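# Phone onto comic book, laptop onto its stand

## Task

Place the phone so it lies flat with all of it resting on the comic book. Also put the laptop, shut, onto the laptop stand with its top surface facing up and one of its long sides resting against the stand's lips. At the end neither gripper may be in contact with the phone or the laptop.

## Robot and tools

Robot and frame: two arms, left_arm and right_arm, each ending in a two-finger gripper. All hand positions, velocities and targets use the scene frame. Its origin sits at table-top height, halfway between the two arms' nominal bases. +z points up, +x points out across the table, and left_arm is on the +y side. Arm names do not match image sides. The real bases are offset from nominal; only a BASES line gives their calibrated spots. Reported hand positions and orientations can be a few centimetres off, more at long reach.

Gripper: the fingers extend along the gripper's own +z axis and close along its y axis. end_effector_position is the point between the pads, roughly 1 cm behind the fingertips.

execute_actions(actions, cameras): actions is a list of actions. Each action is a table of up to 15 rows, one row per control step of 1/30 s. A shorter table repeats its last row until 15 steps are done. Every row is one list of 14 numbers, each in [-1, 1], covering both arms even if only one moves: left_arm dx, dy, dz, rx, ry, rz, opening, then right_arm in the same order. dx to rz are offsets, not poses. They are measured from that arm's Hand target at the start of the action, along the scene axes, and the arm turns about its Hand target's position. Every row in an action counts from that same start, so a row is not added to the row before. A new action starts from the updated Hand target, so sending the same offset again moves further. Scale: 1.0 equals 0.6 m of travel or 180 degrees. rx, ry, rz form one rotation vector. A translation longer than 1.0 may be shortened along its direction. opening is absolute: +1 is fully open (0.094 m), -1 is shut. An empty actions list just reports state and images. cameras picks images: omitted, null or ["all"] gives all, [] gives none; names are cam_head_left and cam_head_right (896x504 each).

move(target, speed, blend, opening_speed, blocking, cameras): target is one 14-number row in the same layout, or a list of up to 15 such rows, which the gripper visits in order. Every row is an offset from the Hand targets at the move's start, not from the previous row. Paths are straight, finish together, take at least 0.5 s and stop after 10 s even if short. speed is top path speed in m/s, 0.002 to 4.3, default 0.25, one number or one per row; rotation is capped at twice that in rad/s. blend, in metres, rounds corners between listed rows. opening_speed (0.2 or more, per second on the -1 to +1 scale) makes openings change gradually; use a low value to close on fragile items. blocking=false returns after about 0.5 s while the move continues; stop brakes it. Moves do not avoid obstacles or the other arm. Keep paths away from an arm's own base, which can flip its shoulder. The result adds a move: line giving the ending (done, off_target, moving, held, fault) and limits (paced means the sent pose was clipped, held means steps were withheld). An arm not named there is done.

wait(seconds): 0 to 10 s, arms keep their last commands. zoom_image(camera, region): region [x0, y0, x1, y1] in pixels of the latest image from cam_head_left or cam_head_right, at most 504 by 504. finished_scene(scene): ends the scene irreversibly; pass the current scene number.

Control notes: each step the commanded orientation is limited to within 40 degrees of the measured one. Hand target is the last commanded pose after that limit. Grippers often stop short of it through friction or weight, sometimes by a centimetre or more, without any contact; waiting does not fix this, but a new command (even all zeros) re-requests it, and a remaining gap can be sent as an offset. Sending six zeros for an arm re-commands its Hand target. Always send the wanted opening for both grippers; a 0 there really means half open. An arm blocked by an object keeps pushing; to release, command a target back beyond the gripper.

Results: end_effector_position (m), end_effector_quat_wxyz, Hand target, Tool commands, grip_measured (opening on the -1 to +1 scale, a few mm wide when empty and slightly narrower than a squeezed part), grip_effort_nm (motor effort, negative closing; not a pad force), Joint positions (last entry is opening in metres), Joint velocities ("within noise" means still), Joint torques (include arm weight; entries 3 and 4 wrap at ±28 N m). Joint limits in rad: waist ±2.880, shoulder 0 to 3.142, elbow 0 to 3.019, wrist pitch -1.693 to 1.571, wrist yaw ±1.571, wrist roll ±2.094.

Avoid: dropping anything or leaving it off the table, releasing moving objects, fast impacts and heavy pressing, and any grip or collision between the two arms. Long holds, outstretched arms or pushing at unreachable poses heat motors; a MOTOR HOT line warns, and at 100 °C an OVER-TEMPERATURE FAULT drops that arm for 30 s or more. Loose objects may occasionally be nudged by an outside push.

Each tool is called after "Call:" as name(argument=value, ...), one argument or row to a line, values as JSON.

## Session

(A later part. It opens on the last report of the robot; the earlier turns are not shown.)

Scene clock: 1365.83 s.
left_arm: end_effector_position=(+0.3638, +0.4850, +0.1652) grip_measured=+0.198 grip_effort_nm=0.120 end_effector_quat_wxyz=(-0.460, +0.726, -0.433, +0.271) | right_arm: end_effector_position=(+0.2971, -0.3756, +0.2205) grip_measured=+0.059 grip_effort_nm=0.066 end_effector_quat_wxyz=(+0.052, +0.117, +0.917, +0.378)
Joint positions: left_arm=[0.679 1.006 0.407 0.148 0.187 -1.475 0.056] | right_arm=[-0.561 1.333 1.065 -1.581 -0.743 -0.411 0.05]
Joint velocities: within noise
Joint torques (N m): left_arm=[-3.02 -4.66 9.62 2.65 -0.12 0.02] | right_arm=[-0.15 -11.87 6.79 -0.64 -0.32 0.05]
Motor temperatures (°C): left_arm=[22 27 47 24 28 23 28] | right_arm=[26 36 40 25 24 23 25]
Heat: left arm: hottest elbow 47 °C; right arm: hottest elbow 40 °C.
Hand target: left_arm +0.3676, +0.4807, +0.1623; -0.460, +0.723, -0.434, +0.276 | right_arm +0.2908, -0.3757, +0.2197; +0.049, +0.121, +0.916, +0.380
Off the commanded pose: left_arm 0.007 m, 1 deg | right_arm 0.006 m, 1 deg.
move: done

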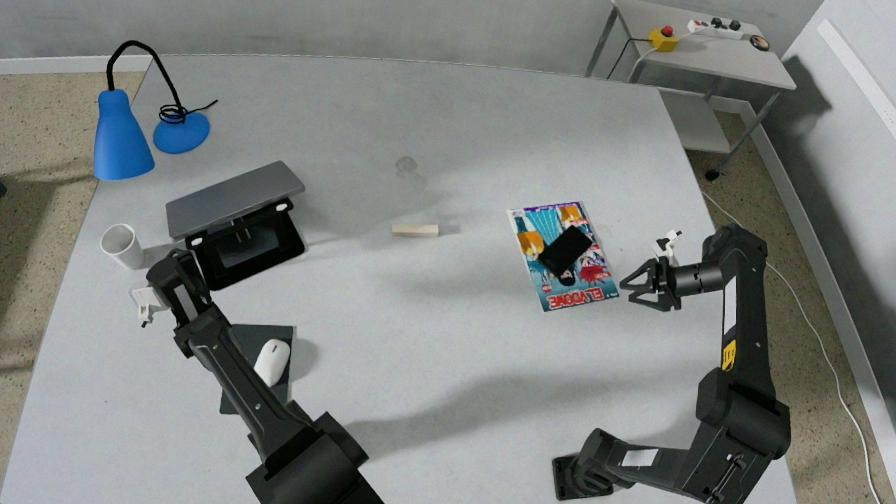

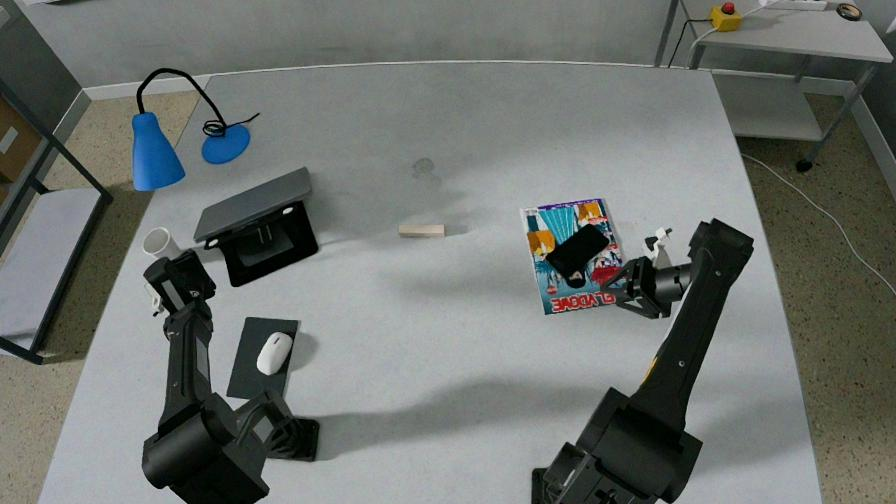

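Call:
move(
  target=[0.078,0.08,-0.05,0,0,0,0.2,0,0,0,0,0,0,0.06],
  speed=0.12,
)

Call:
zoom_image(
  camera="cam_head_left",
  region=[90, 150, 250, 310],
)

Call:
zoom_image(
  camera="cam_head_right",
  region=[130, 170, 270, 310],
)

Scene clock: 1377.80 s.
left_arm: end_effector_position=(+0.3947, +0.5084, +0.1054) grip_measured=+0.198 grip_effort_nm=0.120 end_effector_quat_wxyz=(-0.431, +0.740, -0.441, +0.268) | right_arm: end_effector_position=(+0.2971, -0.3756, +0.2205) grip_measured=+0.059 grip_effort_nm=0.061 end_effector_quat_wxyz=(+0.052, +0.117, +0.917, +0.378)
Joint positions: left_arm=[0.679 1.305 0.45 0.337 0.201 -1.476 0.056] | right_arm=[-0.561 1.333 1.065 -1.581 -0.743 -0.411 0.05]
Joint velocities: within noise
Joint torques (N m): left_arm=[-1.55 -8.59 14.06 2.61 0.12 0.08] | right_arm=[-0.15 -11.87 6.78 -0.62 -0.32 0.04]
Motor temperatures (°C): left_arm=[22 27 45 24 28 23 28] | right_arm=[26 36 40 25 24 23 25]
Heat: left arm: hottest elbow 45 °C; right arm: hottest elbow 40 °C.
Hand target: left_arm +0.4144, +0.5287, +0.1323; -0.460, +0.723, -0.434, +0.276 | right_arm +0.2908, -0.3757, +0.2197; +0.049, +0.121, +0.916, +0.380
Off the commanded pose: left_arm 0.039 m, 4 deg | right_arm 0.006 m, 1 deg.
move: off_target (left_arm)

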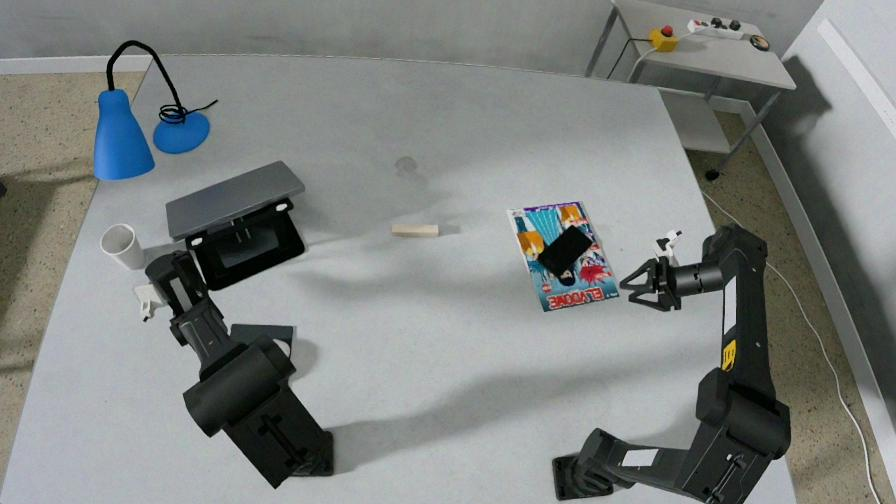

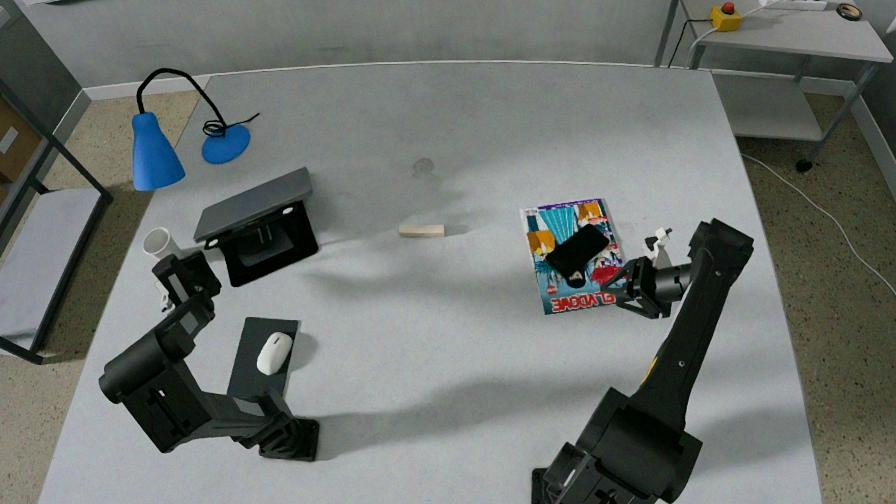

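Scaled by 3.150.

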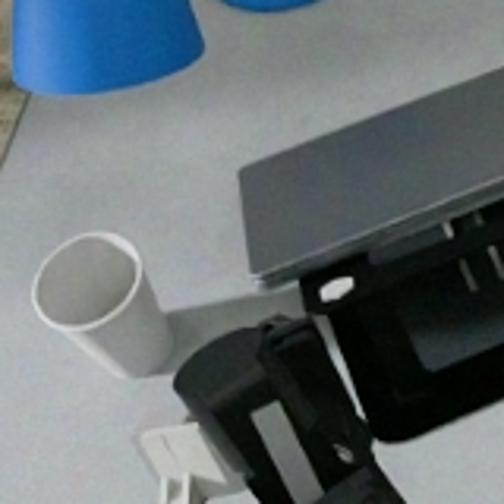

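Scaled by 3.600.

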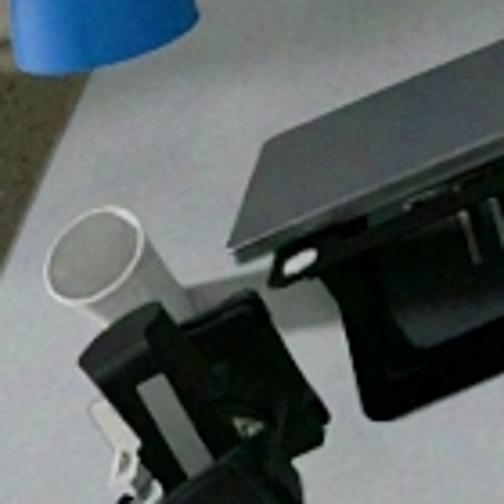

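Call:
move(
  target=[0.038,0.014,-0.012,0,0,0,0.2,0,0,0,0,0,0,0.06],
  speed=0.08,
)

Call:
zoom_image(
  camera="cam_head_left",
  region=[110, 180, 250, 320],
)

Call:
zoom_image(
  camera="cam_head_right",
  region=[130, 190, 270, 330],
)

Scene clock: 1396.73 s.
left_arm: end_effector_position=(+0.4113, +0.5242, +0.0995) grip_measured=+0.198 grip_effort_nm=0.115 end_effector_quat_wxyz=(-0.435, +0.741, -0.438, +0.263) | right_arm: end_effector_position=(+0.2971, -0.3756, +0.2205) grip_measured=+0.059 grip_effort_nm=0.066 end_effector_quat_wxyz=(+0.052, +0.117, +0.917, +0.378)
Joint positions: left_arm=[0.676 1.387 0.5 0.372 0.185 -1.477 0.056] | right_arm=[-0.561 1.333 1.065 -1.581 -0.743 -0.411 0.05]
Joint velocities: within noise
Joint torques (N m): left_arm=[-2.08 -9.7 13.67 2.56 -0.11 0.04] | right_arm=[-0.26 -11.99 6.75 -0.64 -0.32 0.04]
Motor temperatures (°C): left_arm=[22 27 46 24 28 23 28] | right_arm=[26 36 40 25 24 23 25]
Heat: left arm: hottest elbow 46 °C; right arm: hottest elbow 40 °C.
Hand target: left_arm +0.4372, +0.5371, +0.1249; -0.460, +0.723, -0.434, +0.276 | right_arm +0.2908, -0.3757, +0.2197; +0.049, +0.121, +0.916, +0.380
Off the commanded pose: left_arm 0.039 m, 4 deg | right_arm 0.006 m, 1 deg.
move: off_target (left_arm)

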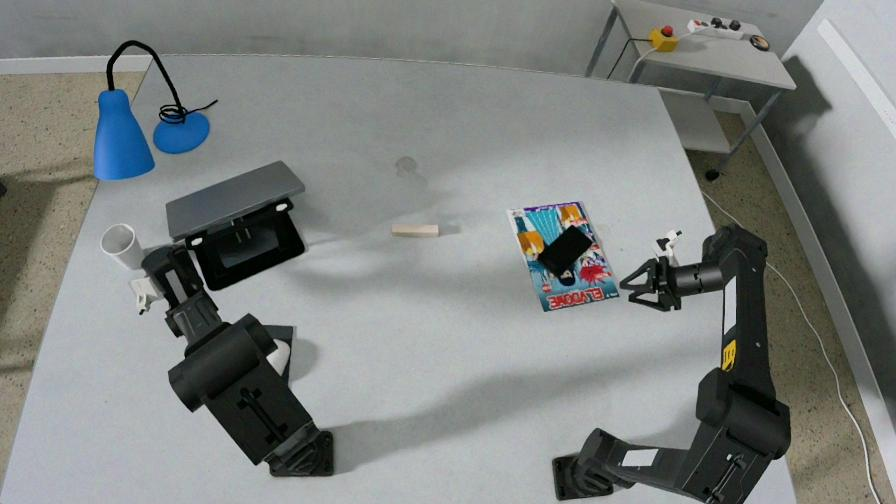

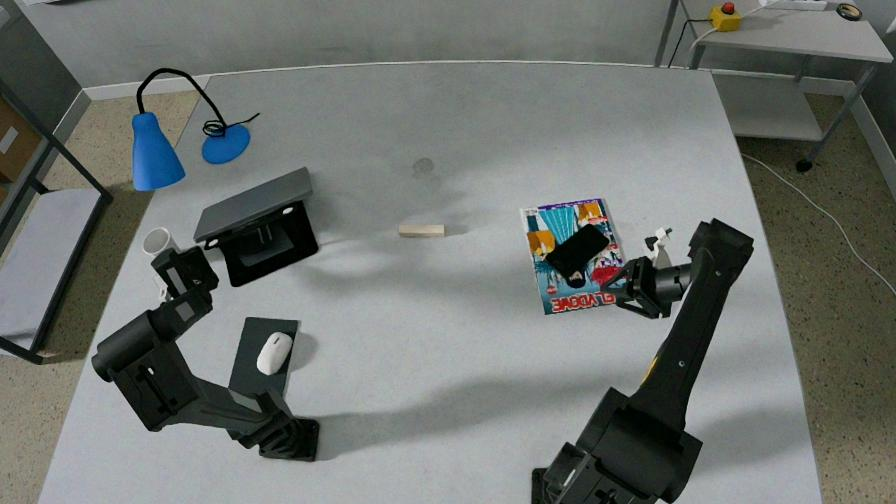

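Scaled by 3.600.

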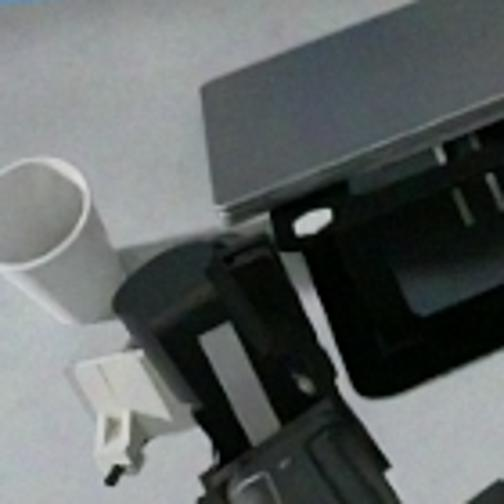

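Scaled by 3.600.

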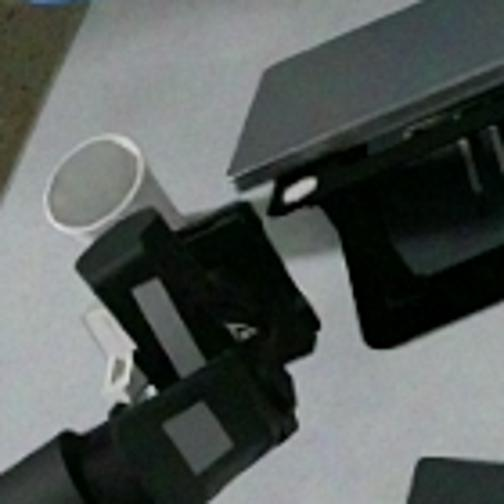

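Call:
move(
  target=[0.045,0.024,0.0,0,0,0,0.2,0,0,0,0,0,0,0.06],
  speed=0.06,
)

Call:
zoom_image(
  camera="cam_head_left",
  region=[110, 180, 250, 320],
)

Call:
zoom_image(
  camera="cam_head_right",
  region=[130, 190, 270, 330],
)

Scene clock: 1401.03 s.
left_arm: end_effector_position=(+0.4263, +0.5338, +0.0865) grip_measured=+0.198 grip_effort_nm=0.115 end_effector_quat_wxyz=(-0.425, +0.749, -0.439, +0.256) | right_arm: end_effector_position=(+0.2971, -0.3756, +0.2205) grip_measured=+0.059 grip_effort_nm=0.066 end_effector_quat_wxyz=(+0.052, +0.117, +0.917, +0.378)
Joint positions: left_arm=[0.665 1.462 0.548 0.372 0.168 -1.484 0.056] | right_arm=[-0.561 1.333 1.065 -1.581 -0.743 -0.411 0.05]
Joint velocities: within noise
Joint torques (N m): left_arm=[-3.02 -11.05 15.58 2.26 -0.05 0.01] | right_arm=[-0.21 -11.93 6.78 -0.65 -0.32 0.04]
Motor temperatures (°C): left_arm=[22 27 46 24 28 23 28] | right_arm=[26 36 40 25 24 23 25]
Heat: left arm: hottest elbow 46 °C; right arm: hottest elbow 40 °C.
Hand target: left_arm +0.4642, +0.5515, +0.1248; -0.460, +0.723, -0.434, +0.276 | right_arm +0.2908, -0.3757, +0.2197; +0.049, +0.121, +0.916, +0.380
Off the commanded pose: left_arm 0.057 m, 6 deg | right_arm 0.006 m, 1 deg.
move: off_target (left_arm)

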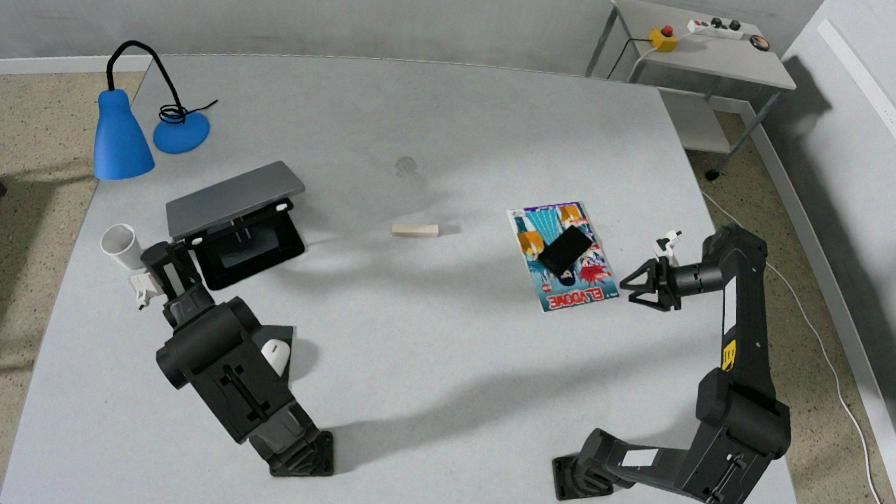

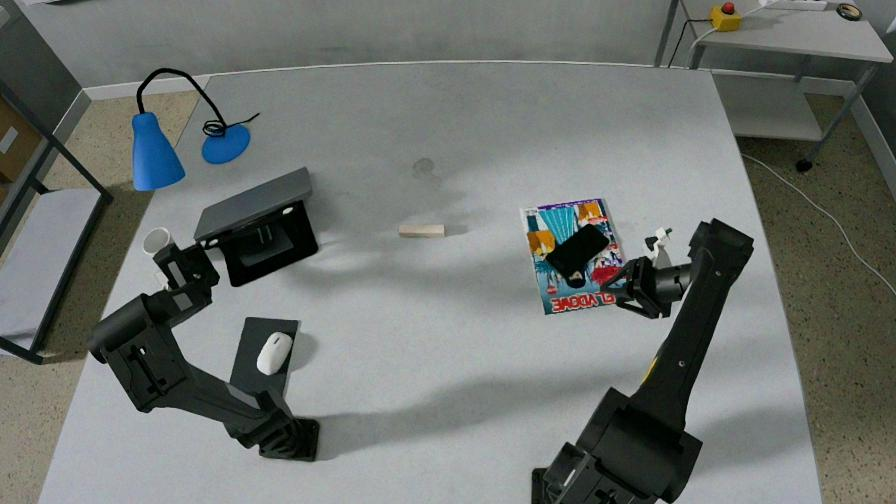

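Scaled by 3.600.

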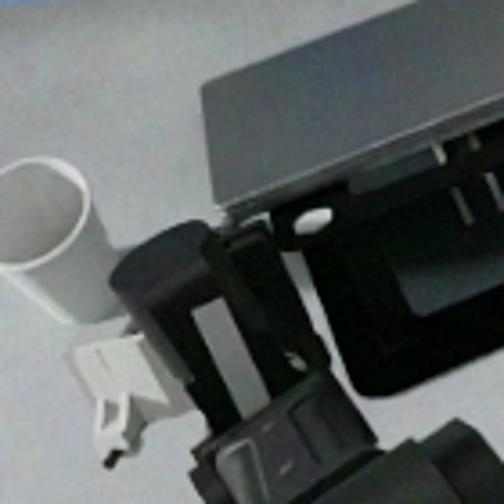

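Scaled by 3.600.

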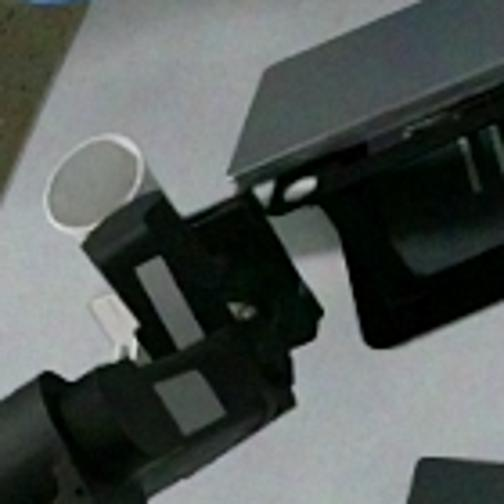

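Call:
move(
  target=[-0.01,-0.005,0.055,0.013,-0.0245,0,0.2,0,0,0,0,0,0,0.06],
  speed=0.06,
)

Call:
zoom_image(
  camera="cam_head_left",
  region=[110, 180, 250, 320],
)

Call:
zoom_image(
  camera="cam_head_right",
  region=[130, 190, 270, 330],
)

Scene clock: 1406.37 s.
left_arm: end_effector_position=(+0.4278, +0.5336, +0.0946) grip_measured=+0.198 grip_effort_nm=0.120 end_effector_quat_wxyz=(-0.430, +0.746, -0.435, +0.263) | right_arm: end_effector_position=(+0.2971, -0.3756, +0.2205) grip_measured=+0.059 grip_effort_nm=0.066 end_effector_quat_wxyz=(+0.052, +0.117, +0.917, +0.378)
Joint positions: left_arm=[0.665 1.446 0.548 0.376 0.175 -1.492 0.056] | right_arm=[-0.561 1.333 1.065 -1.581 -0.743 -0.411 0.05]
Joint velocities: within noise
Joint torques (N m): left_arm=[-2.2 -14.62 13.27 3.71 0.26 -0.06] | right_arm=[-0.26 -11.87 6.78 -0.62 -0.33 0.03]
Motor temperatures (°C): left_arm=[22 27 46 24 28 23 28] | right_arm=[26 36 40 25 24 23 25]
Heat: left arm: hottest elbow 46 °C; right arm: hottest elbow 40 °C.
Hand target: left_arm +0.4582, +0.5485, +0.1580; -0.491, +0.703, -0.422, +0.295 | right_arm +0.2908, -0.3757, +0.2197; +0.049, +0.121, +0.916, +0.380
Off the commanded pose: left_arm 0.072 m, 9 deg | right_arm 0.006 m, 1 deg.
move: off_target (left_arm)

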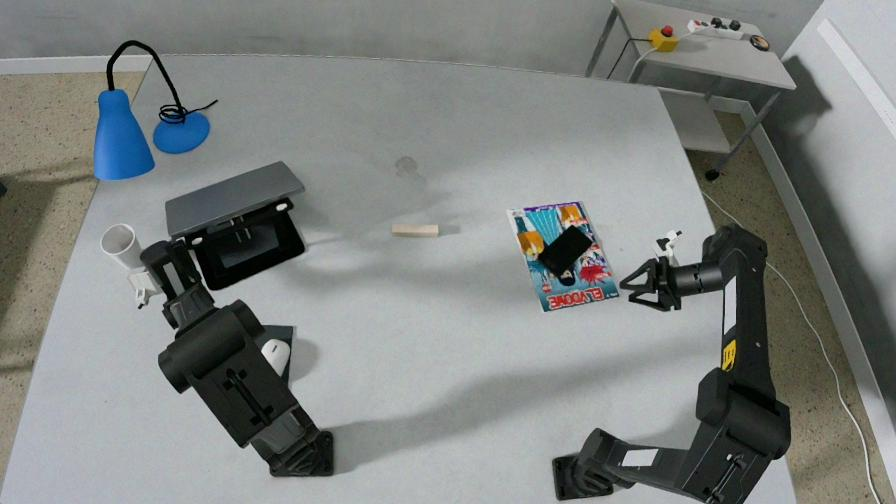

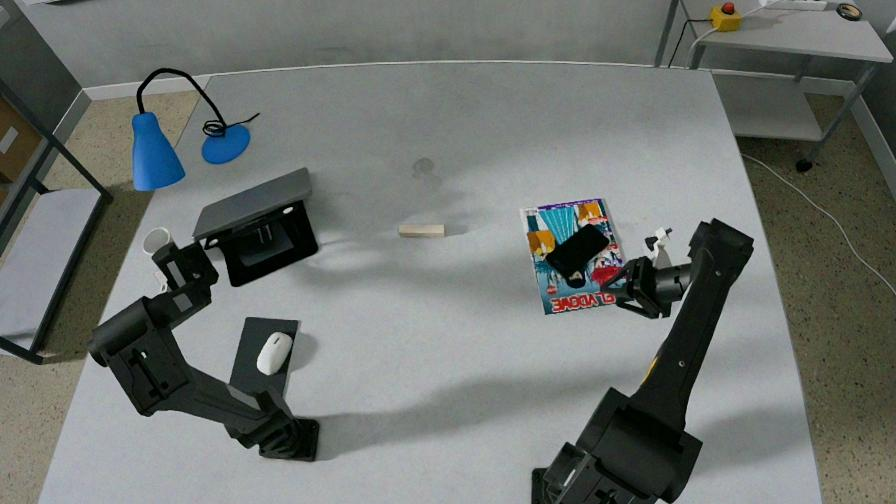

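Scaled by 3.600.

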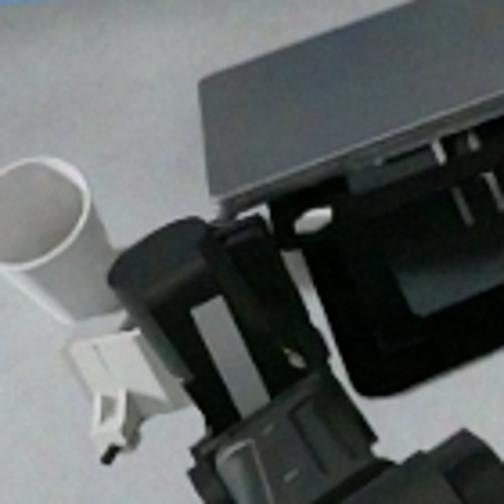

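Scaled by 3.600.

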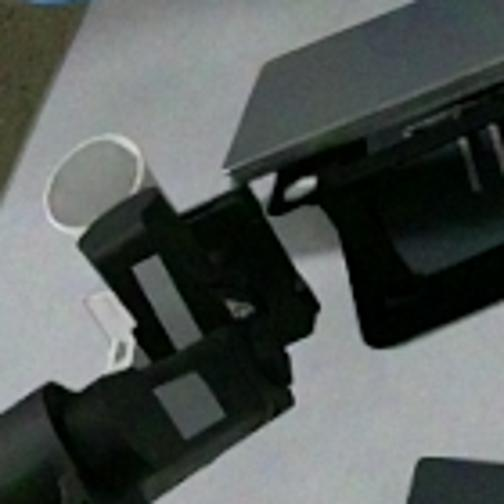

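Call:
move(
  target=[
    [-0.01,-0.005,-0.06,-0.013,0.0245,0,0.2,0,0,0,0,0,0,0.06],
    [-0.08,-0.04,-0.05,-0.013,0.0245,0,0.2,0,0,0,0,0,0,0.06],
  ],
  speed=0.06,
)

Call:
zoom_image(
  camera="cam_head_left",
  region=[110, 180, 250, 320],
)

Call:
zoom_image(
  camera="cam_head_right",
  region=[130, 190, 270, 330],
)

Scene clock: 1412.10 s.
left_arm: end_effector_position=(+0.4151, +0.5202, +0.1235) grip_measured=+0.198 grip_effort_nm=0.115 end_effector_quat_wxyz=(-0.453, +0.726, -0.437, +0.279) | right_arm: end_effector_position=(+0.2971, -0.3756, +0.2205) grip_measured=+0.059 grip_effort_nm=0.071 end_effector_quat_wxyz=(+0.052, +0.117, +0.917, +0.378)
Joint positions: left_arm=[0.669 1.335 0.499 0.376 0.198 -1.484 0.056] | right_arm=[-0.561 1.333 1.065 -1.581 -0.743 -0.411 0.05]
Joint velocities: within noise
Joint torques (N m): left_arm=[-0.09 -11.81 8.31 1.96 0.14 0.17] | right_arm=[-0.21 -11.81 6.75 -0.66 -0.32 0.04]
Motor temperatures (°C): left_arm=[22 27 46 24 28 23 28] | right_arm=[26 36 40 25 24 23 25]
Heat: left arm: hottest elbow 46 °C; right arm: hottest elbow 40 °C.
Hand target: left_arm +0.4102, +0.5245, +0.1280; -0.460, +0.723, -0.434, +0.276 | right_arm +0.2908, -0.3757, +0.2197; +0.049, +0.121, +0.916, +0.380
Off the commanded pose: left_arm 0.008 m, 1 deg | right_arm 0.006 m, 1 deg.
move: done

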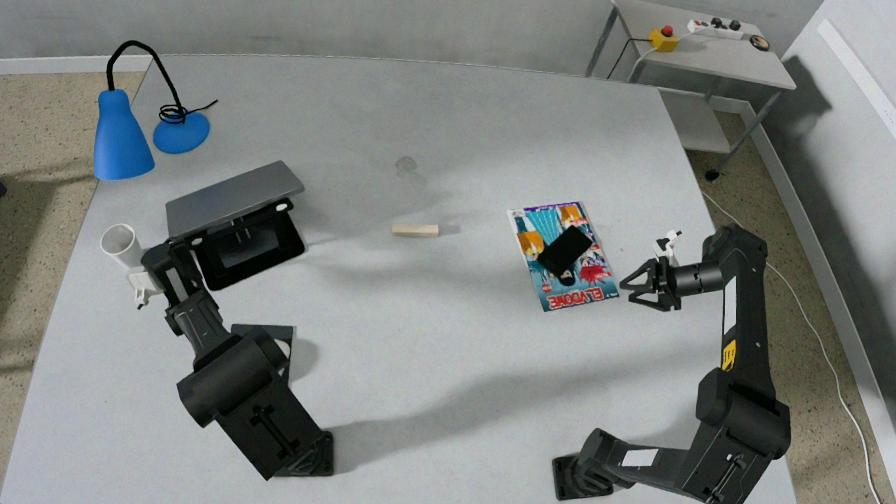

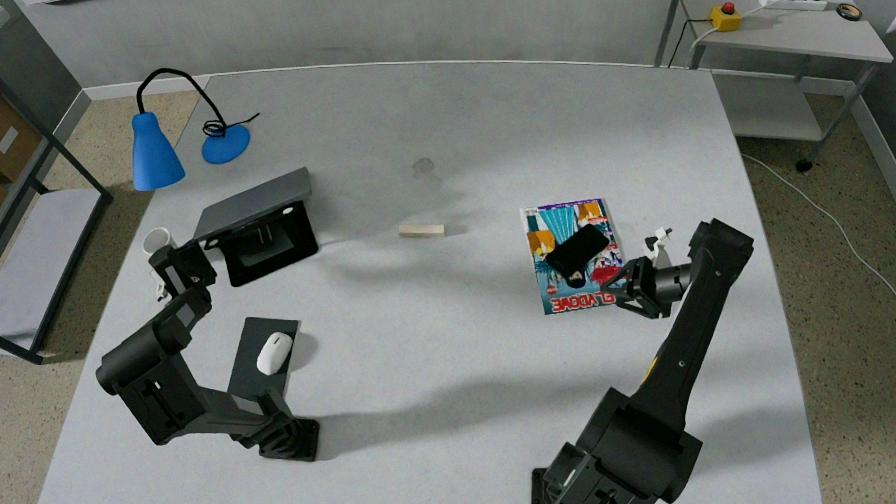

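Scaled by 3.600.

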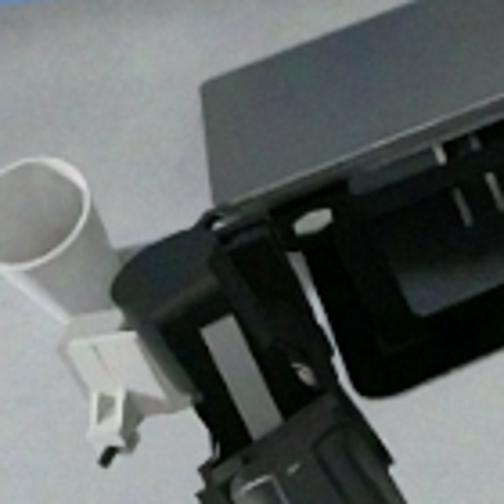

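Scaled by 3.600.

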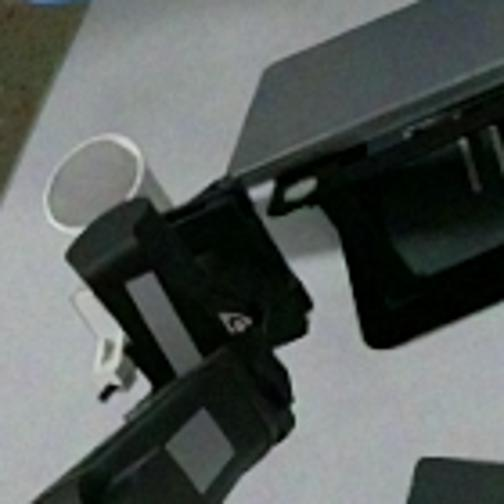

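Call:
move(
  target=[-0.042,-0.024,0.045,0,0,0,0.2,0,0,0,0,0,0,0.06],
  speed=0.08,
)

Call:
zoom_image(
  camera="cam_head_left",
  region=[110, 180, 250, 320],
)

Call:
zoom_image(
  camera="cam_head_right",
  region=[130, 190, 270, 330],
)

Scene clock: 1416.70 s.
left_arm: end_effector_position=(+0.3927, +0.5085, +0.1562) grip_measured=+0.198 grip_effort_nm=0.120 end_effector_quat_wxyz=(-0.459, +0.721, -0.435, +0.281) | right_arm: end_effector_position=(+0.2971, -0.3756, +0.2205) grip_measured=+0.059 grip_effort_nm=0.066 end_effector_quat_wxyz=(+0.052, +0.117, +0.917, +0.378)
Joint positions: left_arm=[0.688 1.169 0.471 0.254 0.216 -1.476 0.056] | right_arm=[-0.561 1.333 1.065 -1.581 -0.743 -0.411 0.05]
Joint velocities: within noise
Joint torques (N m): left_arm=[-0.62 -9.52 8.64 1.33 0.12 0.19] | right_arm=[-0.26 -11.87 6.76 -0.62 -0.32 0.04]
Motor temperatures (°C): left_arm=[22 28 45 24 27 23 28] | right_arm=[26 36 40 25 24 23 25]
Heat: left arm: hottest elbow 45 °C; right arm: hottest elbow 40 °C.
Hand target: left_arm +0.3849, +0.5101, +0.1549; -0.460, +0.723, -0.434, +0.276 | right_arm +0.2908, -0.3757, +0.2197; +0.049, +0.121, +0.916, +0.380
Off the commanded pose: left_arm 0.008 m, 1 deg | right_arm 0.006 m, 1 deg.
move: done

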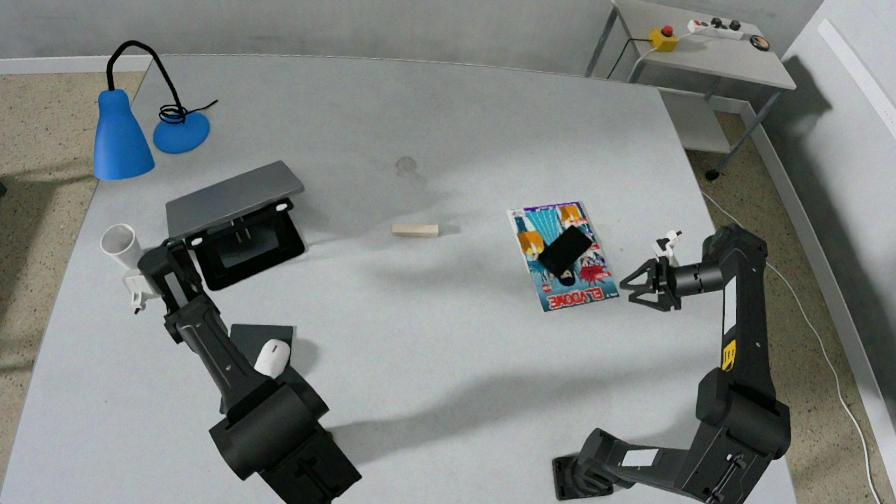

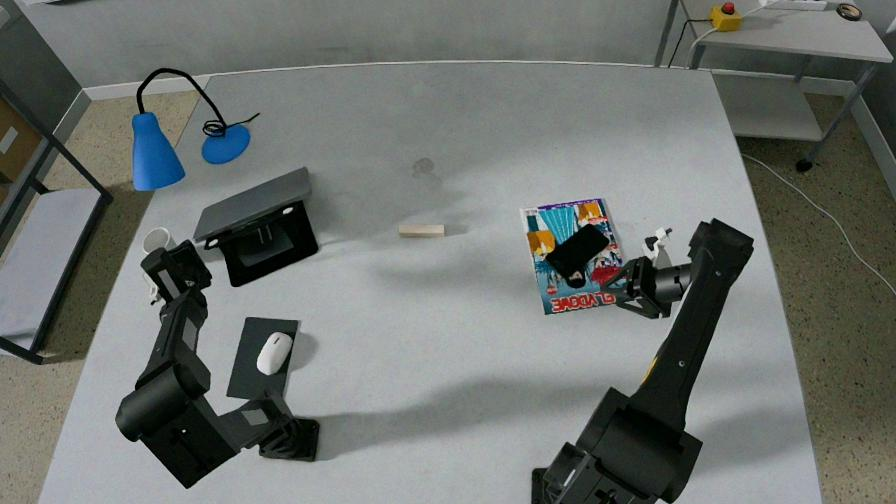

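Scaled by 3.600.

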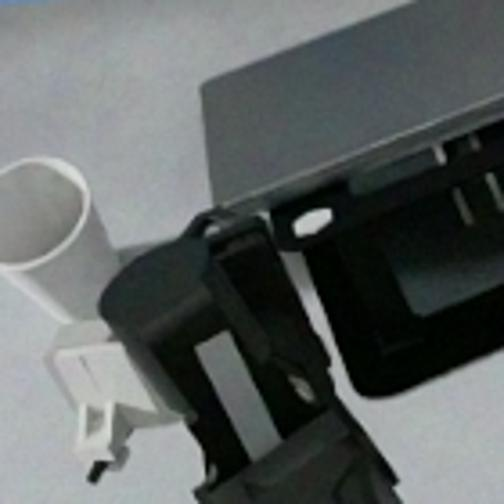

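Scaled by 3.600.

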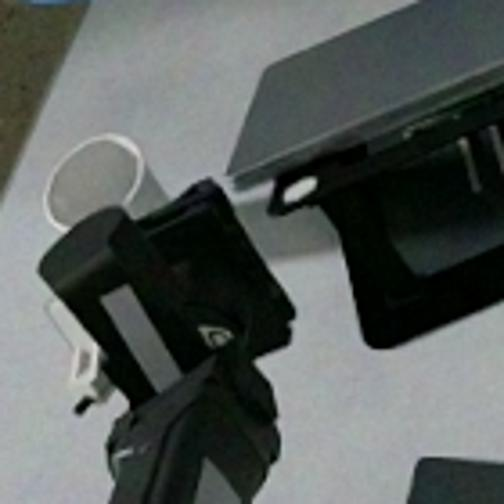

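Call:
move(
  target=[0.075,0.036,-0.015,0,0,0,0.2,0,0,0,0,0,0,0.06],
  speed=0.06,
)

Call:
zoom_image(
  camera="cam_head_left",
  region=[110, 180, 250, 320],
)

Call:
zoom_image(
  camera="cam_head_right",
  region=[130, 190, 270, 330],
)

Scene clock: 1422.17 s.
left_arm: end_effector_position=(+0.4041, +0.5185, +0.1175) grip_measured=+0.198 grip_effort_nm=0.120 end_effector_quat_wxyz=(-0.433, +0.742, -0.439, +0.263) | right_arm: end_effector_position=(+0.2971, -0.3756, +0.2205) grip_measured=+0.059 grip_effort_nm=0.066 end_effector_quat_wxyz=(+0.052, +0.117, +0.917, +0.378)
Joint positions: left_arm=[0.677 1.305 0.498 0.288 0.186 -1.477 0.056] | right_arm=[-0.561 1.333 1.065 -1.581 -0.743 -0.411 0.05]
Joint velocities: within noise
Joint torques (N m): left_arm=[-3.08 -9.05 14.34 2.5 -0.11 -0.04] | right_arm=[-0.15 -11.81 6.75 -0.65 -0.32 0.04]
Motor temperatures (°C): left_arm=[22 27 45 24 27 23 28] | right_arm=[26 36 40 25 24 23 25]
Heat: left arm: hottest elbow 45 °C; right arm: hottest elbow 40 °C.
Hand target: left_arm +0.4300, +0.5317, +0.1459; -0.460, +0.723, -0.434, +0.276 | right_arm +0.2908, -0.3757, +0.2197; +0.049, +0.121, +0.916, +0.380
Off the commanded pose: left_arm 0.041 m, 4 deg | right_arm 0.006 m, 1 deg.
move: off_target (left_arm)

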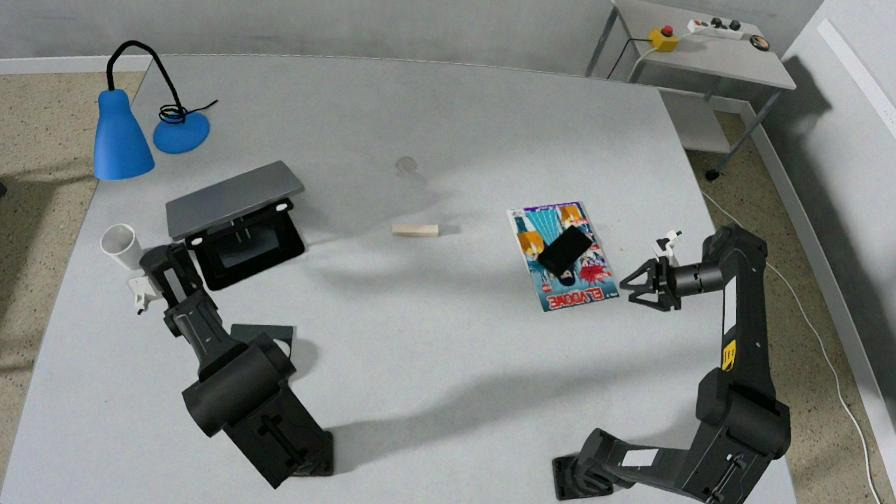

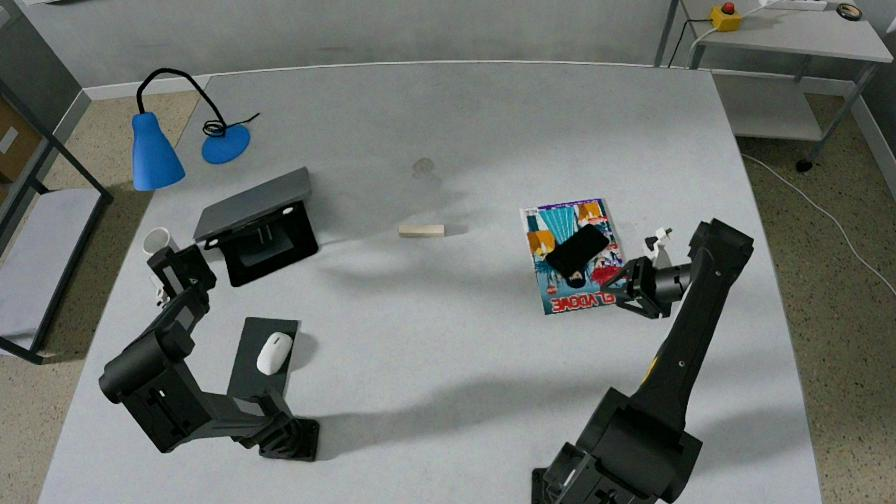

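Scaled by 3.600.

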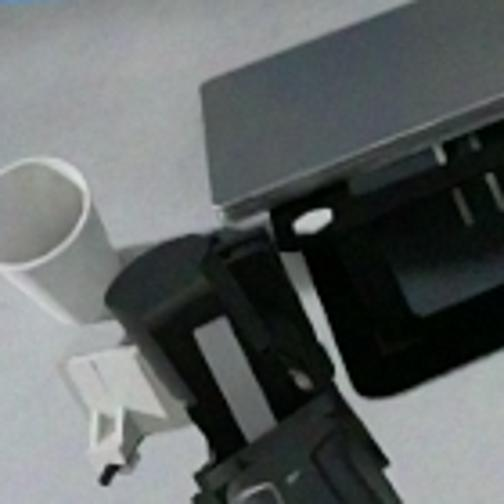

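Scaled by 3.600.

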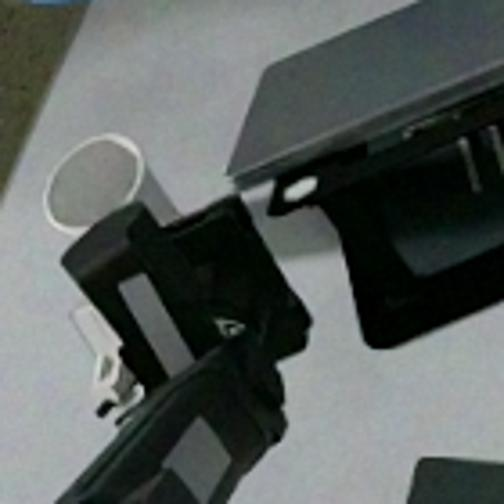

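Call:
move(
  target=[0,0,0.075,0,0,0,0.2,0,0,0,0,0,0,0.06],
  speed=0.06,
  cameras=[],
)

Scene clock: 1425.20 s.
left_arm: end_effector_position=(+0.4081, +0.5220, +0.1525) grip_measured=+0.198 grip_effort_nm=0.120 end_effector_quat_wxyz=(-0.434, +0.742, -0.438, +0.263) | right_arm: end_effector_position=(+0.2971, -0.3756, +0.2205) grip_measured=+0.059 grip_effort_nm=0.066 end_effector_quat_wxyz=(+0.052, +0.117, +0.917, +0.378)
Joint positions: left_arm=[0.677 1.226 0.556 0.154 0.186 -1.477 0.056] | right_arm=[-0.561 1.333 1.065 -1.581 -0.743 -0.411 0.05]
Joint velocities: within noise
Joint torques (N m): left_arm=[-3.02 -10.17 15.92 1.44 -0.13 0] | right_arm=[-0.21 -11.87 6.76 -0.64 -0.32 0.04]
Motor temperatures (°C): left_arm=[22 27 45 24 27 23 28] | right_arm=[26 36 40 25 24 23 25]
Heat: left arm: hottest elbow 45 °C; right arm: hottest elbow 40 °C.
Hand target: left_arm +0.4299, +0.5317, +0.1911; -0.460, +0.723, -0.434, +0.276 | right_arm +0.2908, -0.3757, +0.2197; +0.049, +0.121, +0.916, +0.380
Off the commanded pose: left_arm 0.045 m, 4 deg | right_arm 0.006 m, 1 deg.
move: off_target (left_arm)
No camera images: "cameras" was empty.

Call:
move(
  target=[0.072,0.037,-0.042,0.0105,-0.0196,0,0.2,0,0,0,0,0,0,0.06],
  speed=0.05,
)

Call:
zoom_image(
  camera="cam_head_left",
  region=[110, 180, 250, 320],
)

Call:
zoom_image(
  camera="cam_head_right",
  region=[130, 190, 270, 330],
)

Scene clock: 1432.50 s.
left_arm: end_effector_position=(+0.4469, +0.5423, +0.1364) grip_measured=+0.198 grip_effort_nm=0.125 end_effector_quat_wxyz=(-0.459, +0.727, -0.430, +0.276) | right_arm: end_effector_position=(+0.2971, -0.3756, +0.2205) grip_measured=+0.059 grip_effort_nm=0.066 end_effector_quat_wxyz=(+0.052, +0.117, +0.917, +0.378)
Joint positions: left_arm=[0.652 1.403 0.605 0.351 0.168 -1.499 0.056] | right_arm=[-0.561 1.333 1.065 -1.581 -0.743 -0.411 0.05]
Joint velocities: within noise
Joint torques (N m): left_arm=[-1.9 -10.05 14.8 2.44 -0.13 0] | right_arm=[-0.21 -11.81 6.76 -0.65 -0.32 0.03]
Motor temperatures (°C): left_arm=[22 27 46 24 27 23 28] | right_arm=[26 36 40 25 24 23 25]
Heat: left arm: hottest elbow 46 °C; right arm: hottest elbow 40 °C.
Hand target: left_arm +0.4732, +0.5538, +0.1657; -0.485, +0.707, -0.425, +0.291 | right_arm +0.2908, -0.3757, +0.2197; +0.049, +0.121, +0.916, +0.380
Off the commanded pose: left_arm 0.041 m, 4 deg | right_arm 0.006 m, 1 deg.
move: off_target (left_arm)

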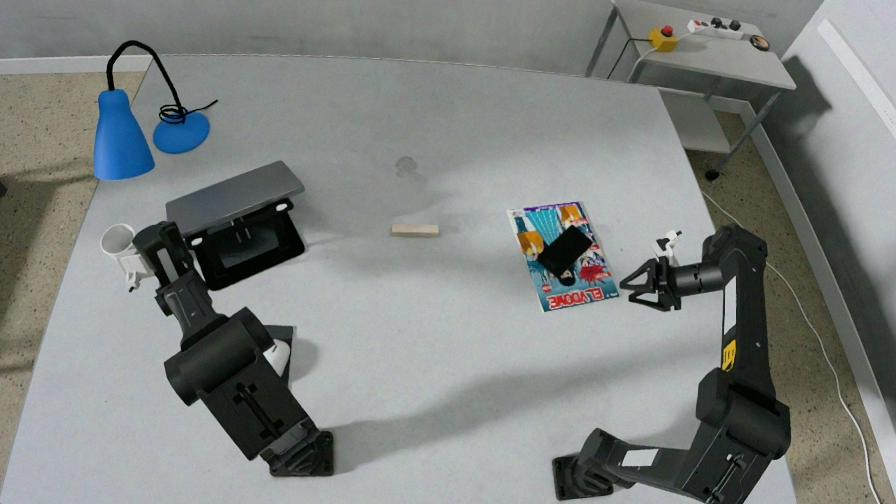

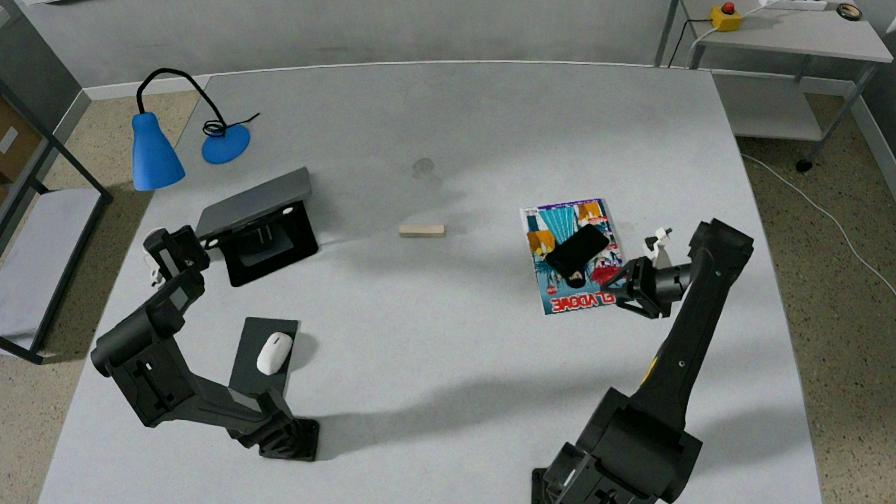

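Scaled by 3.600.

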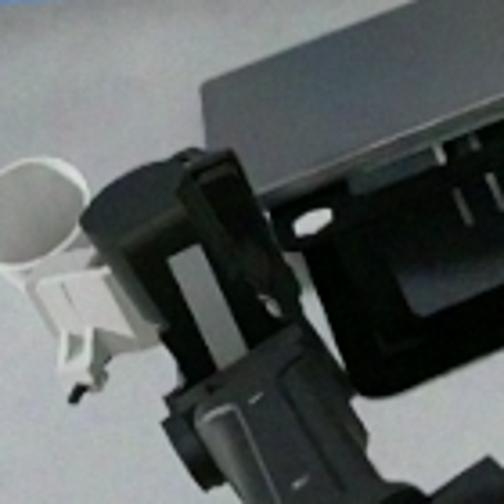

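Scaled by 3.600.

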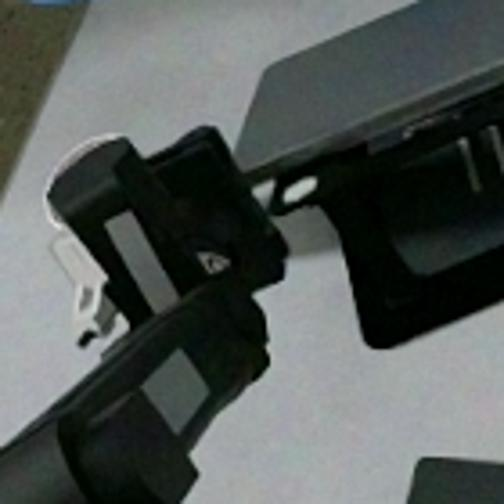

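Call:
move(
  target=[
    [0.006,-0.011,-0.018,0,0,0,0.2,0,0,0,0,0,0,0.06],
    [0.006,-0.011,-0.018,0,0,0,-0.95,0,0,0,0,0,0,0.06],
  ],
  speed=0.05,
  opening_speed=0.4,
)

Call:
zoom_image(
  camera="cam_head_left",
  region=[110, 160, 310, 300],
)

Call:
zoom_image(
  camera="cam_head_right",
  region=[130, 160, 330, 300],
)

Scene clock: 1442.90 s.
left_arm: end_effector_position=(+0.4522, +0.5455, +0.1265) grip_measured=-0.668 grip_effort_nm=-1.009 end_effector_quat_wxyz=(-0.464, +0.729, -0.423, +0.272) | right_arm: end_effector_position=(+0.2971, -0.3756, +0.2205) grip_measured=+0.059 grip_effort_nm=0.066 end_effector_quat_wxyz=(+0.052, +0.117, +0.917, +0.378)
Joint positions: left_arm=[0.642 1.446 0.607 0.399 0.141 -1.51 0.016] | right_arm=[-0.561 1.333 1.065 -1.581 -0.743 -0.411 0.05]
Joint velocities: within noise
Joint torques (N m): left_arm=[-3.25 -12.22 12.93 2.39 0.22 0.06] | right_arm=[-0.15 -11.93 6.76 -0.64 -0.32 0.04]
Motor temperatures (°C): left_arm=[22 27 47 24 27 23 28] | right_arm=[26 36 40 25 24 23 25]
Heat: left arm: hottest elbow 47 °C; right arm: hottest elbow 40 °C.
Hand target: left_arm +0.4767, +0.5472, +0.1547; -0.485, +0.707, -0.425, +0.291 | right_arm +0.2908, -0.3757, +0.2197; +0.049, +0.121, +0.916, +0.380
Off the commanded pose: left_arm 0.038 m, 4 deg | right_arm 0.006 m, 1 deg.
move: off_target (left_arm); target 2's new opening was sent with left_arm's hand 0.030 m and 3 deg from that target

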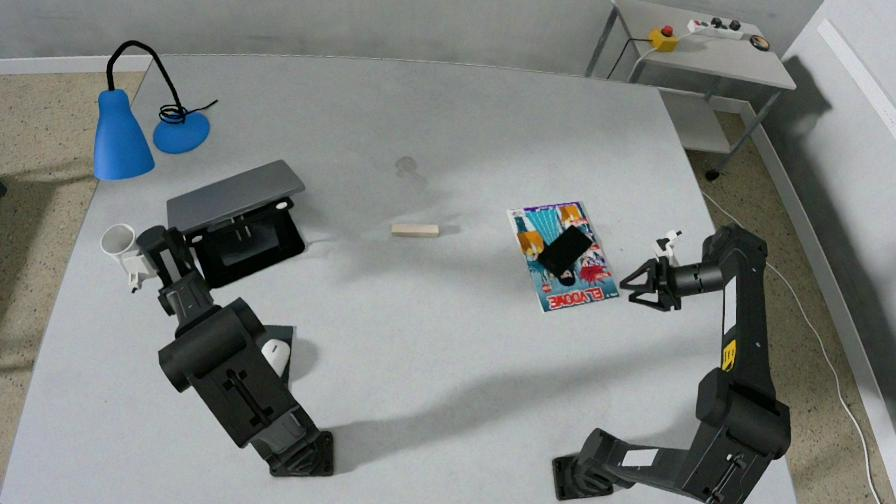

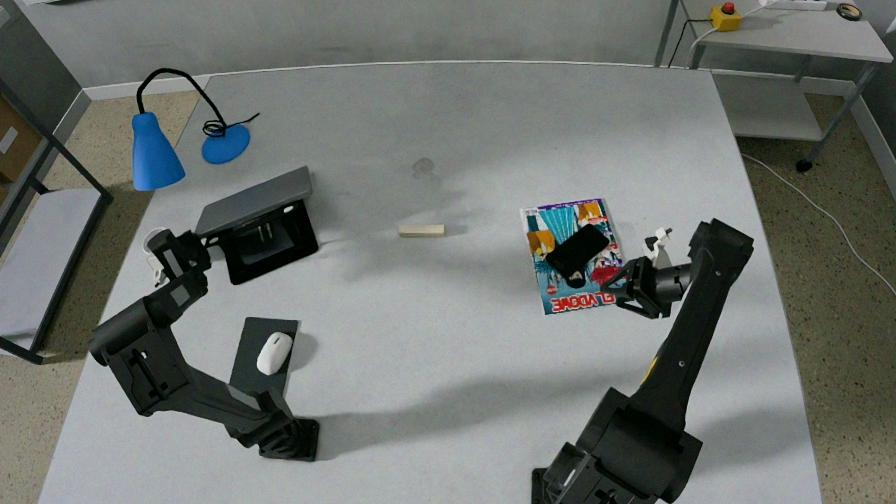

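Scaled by 2.520.

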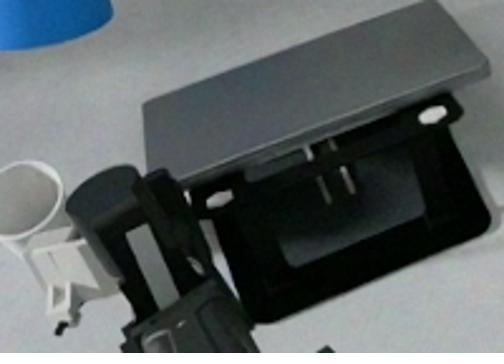

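Scaled by 2.520.

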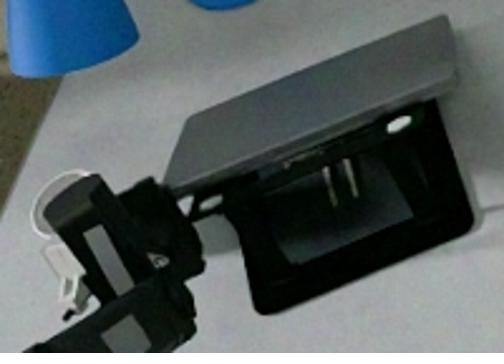

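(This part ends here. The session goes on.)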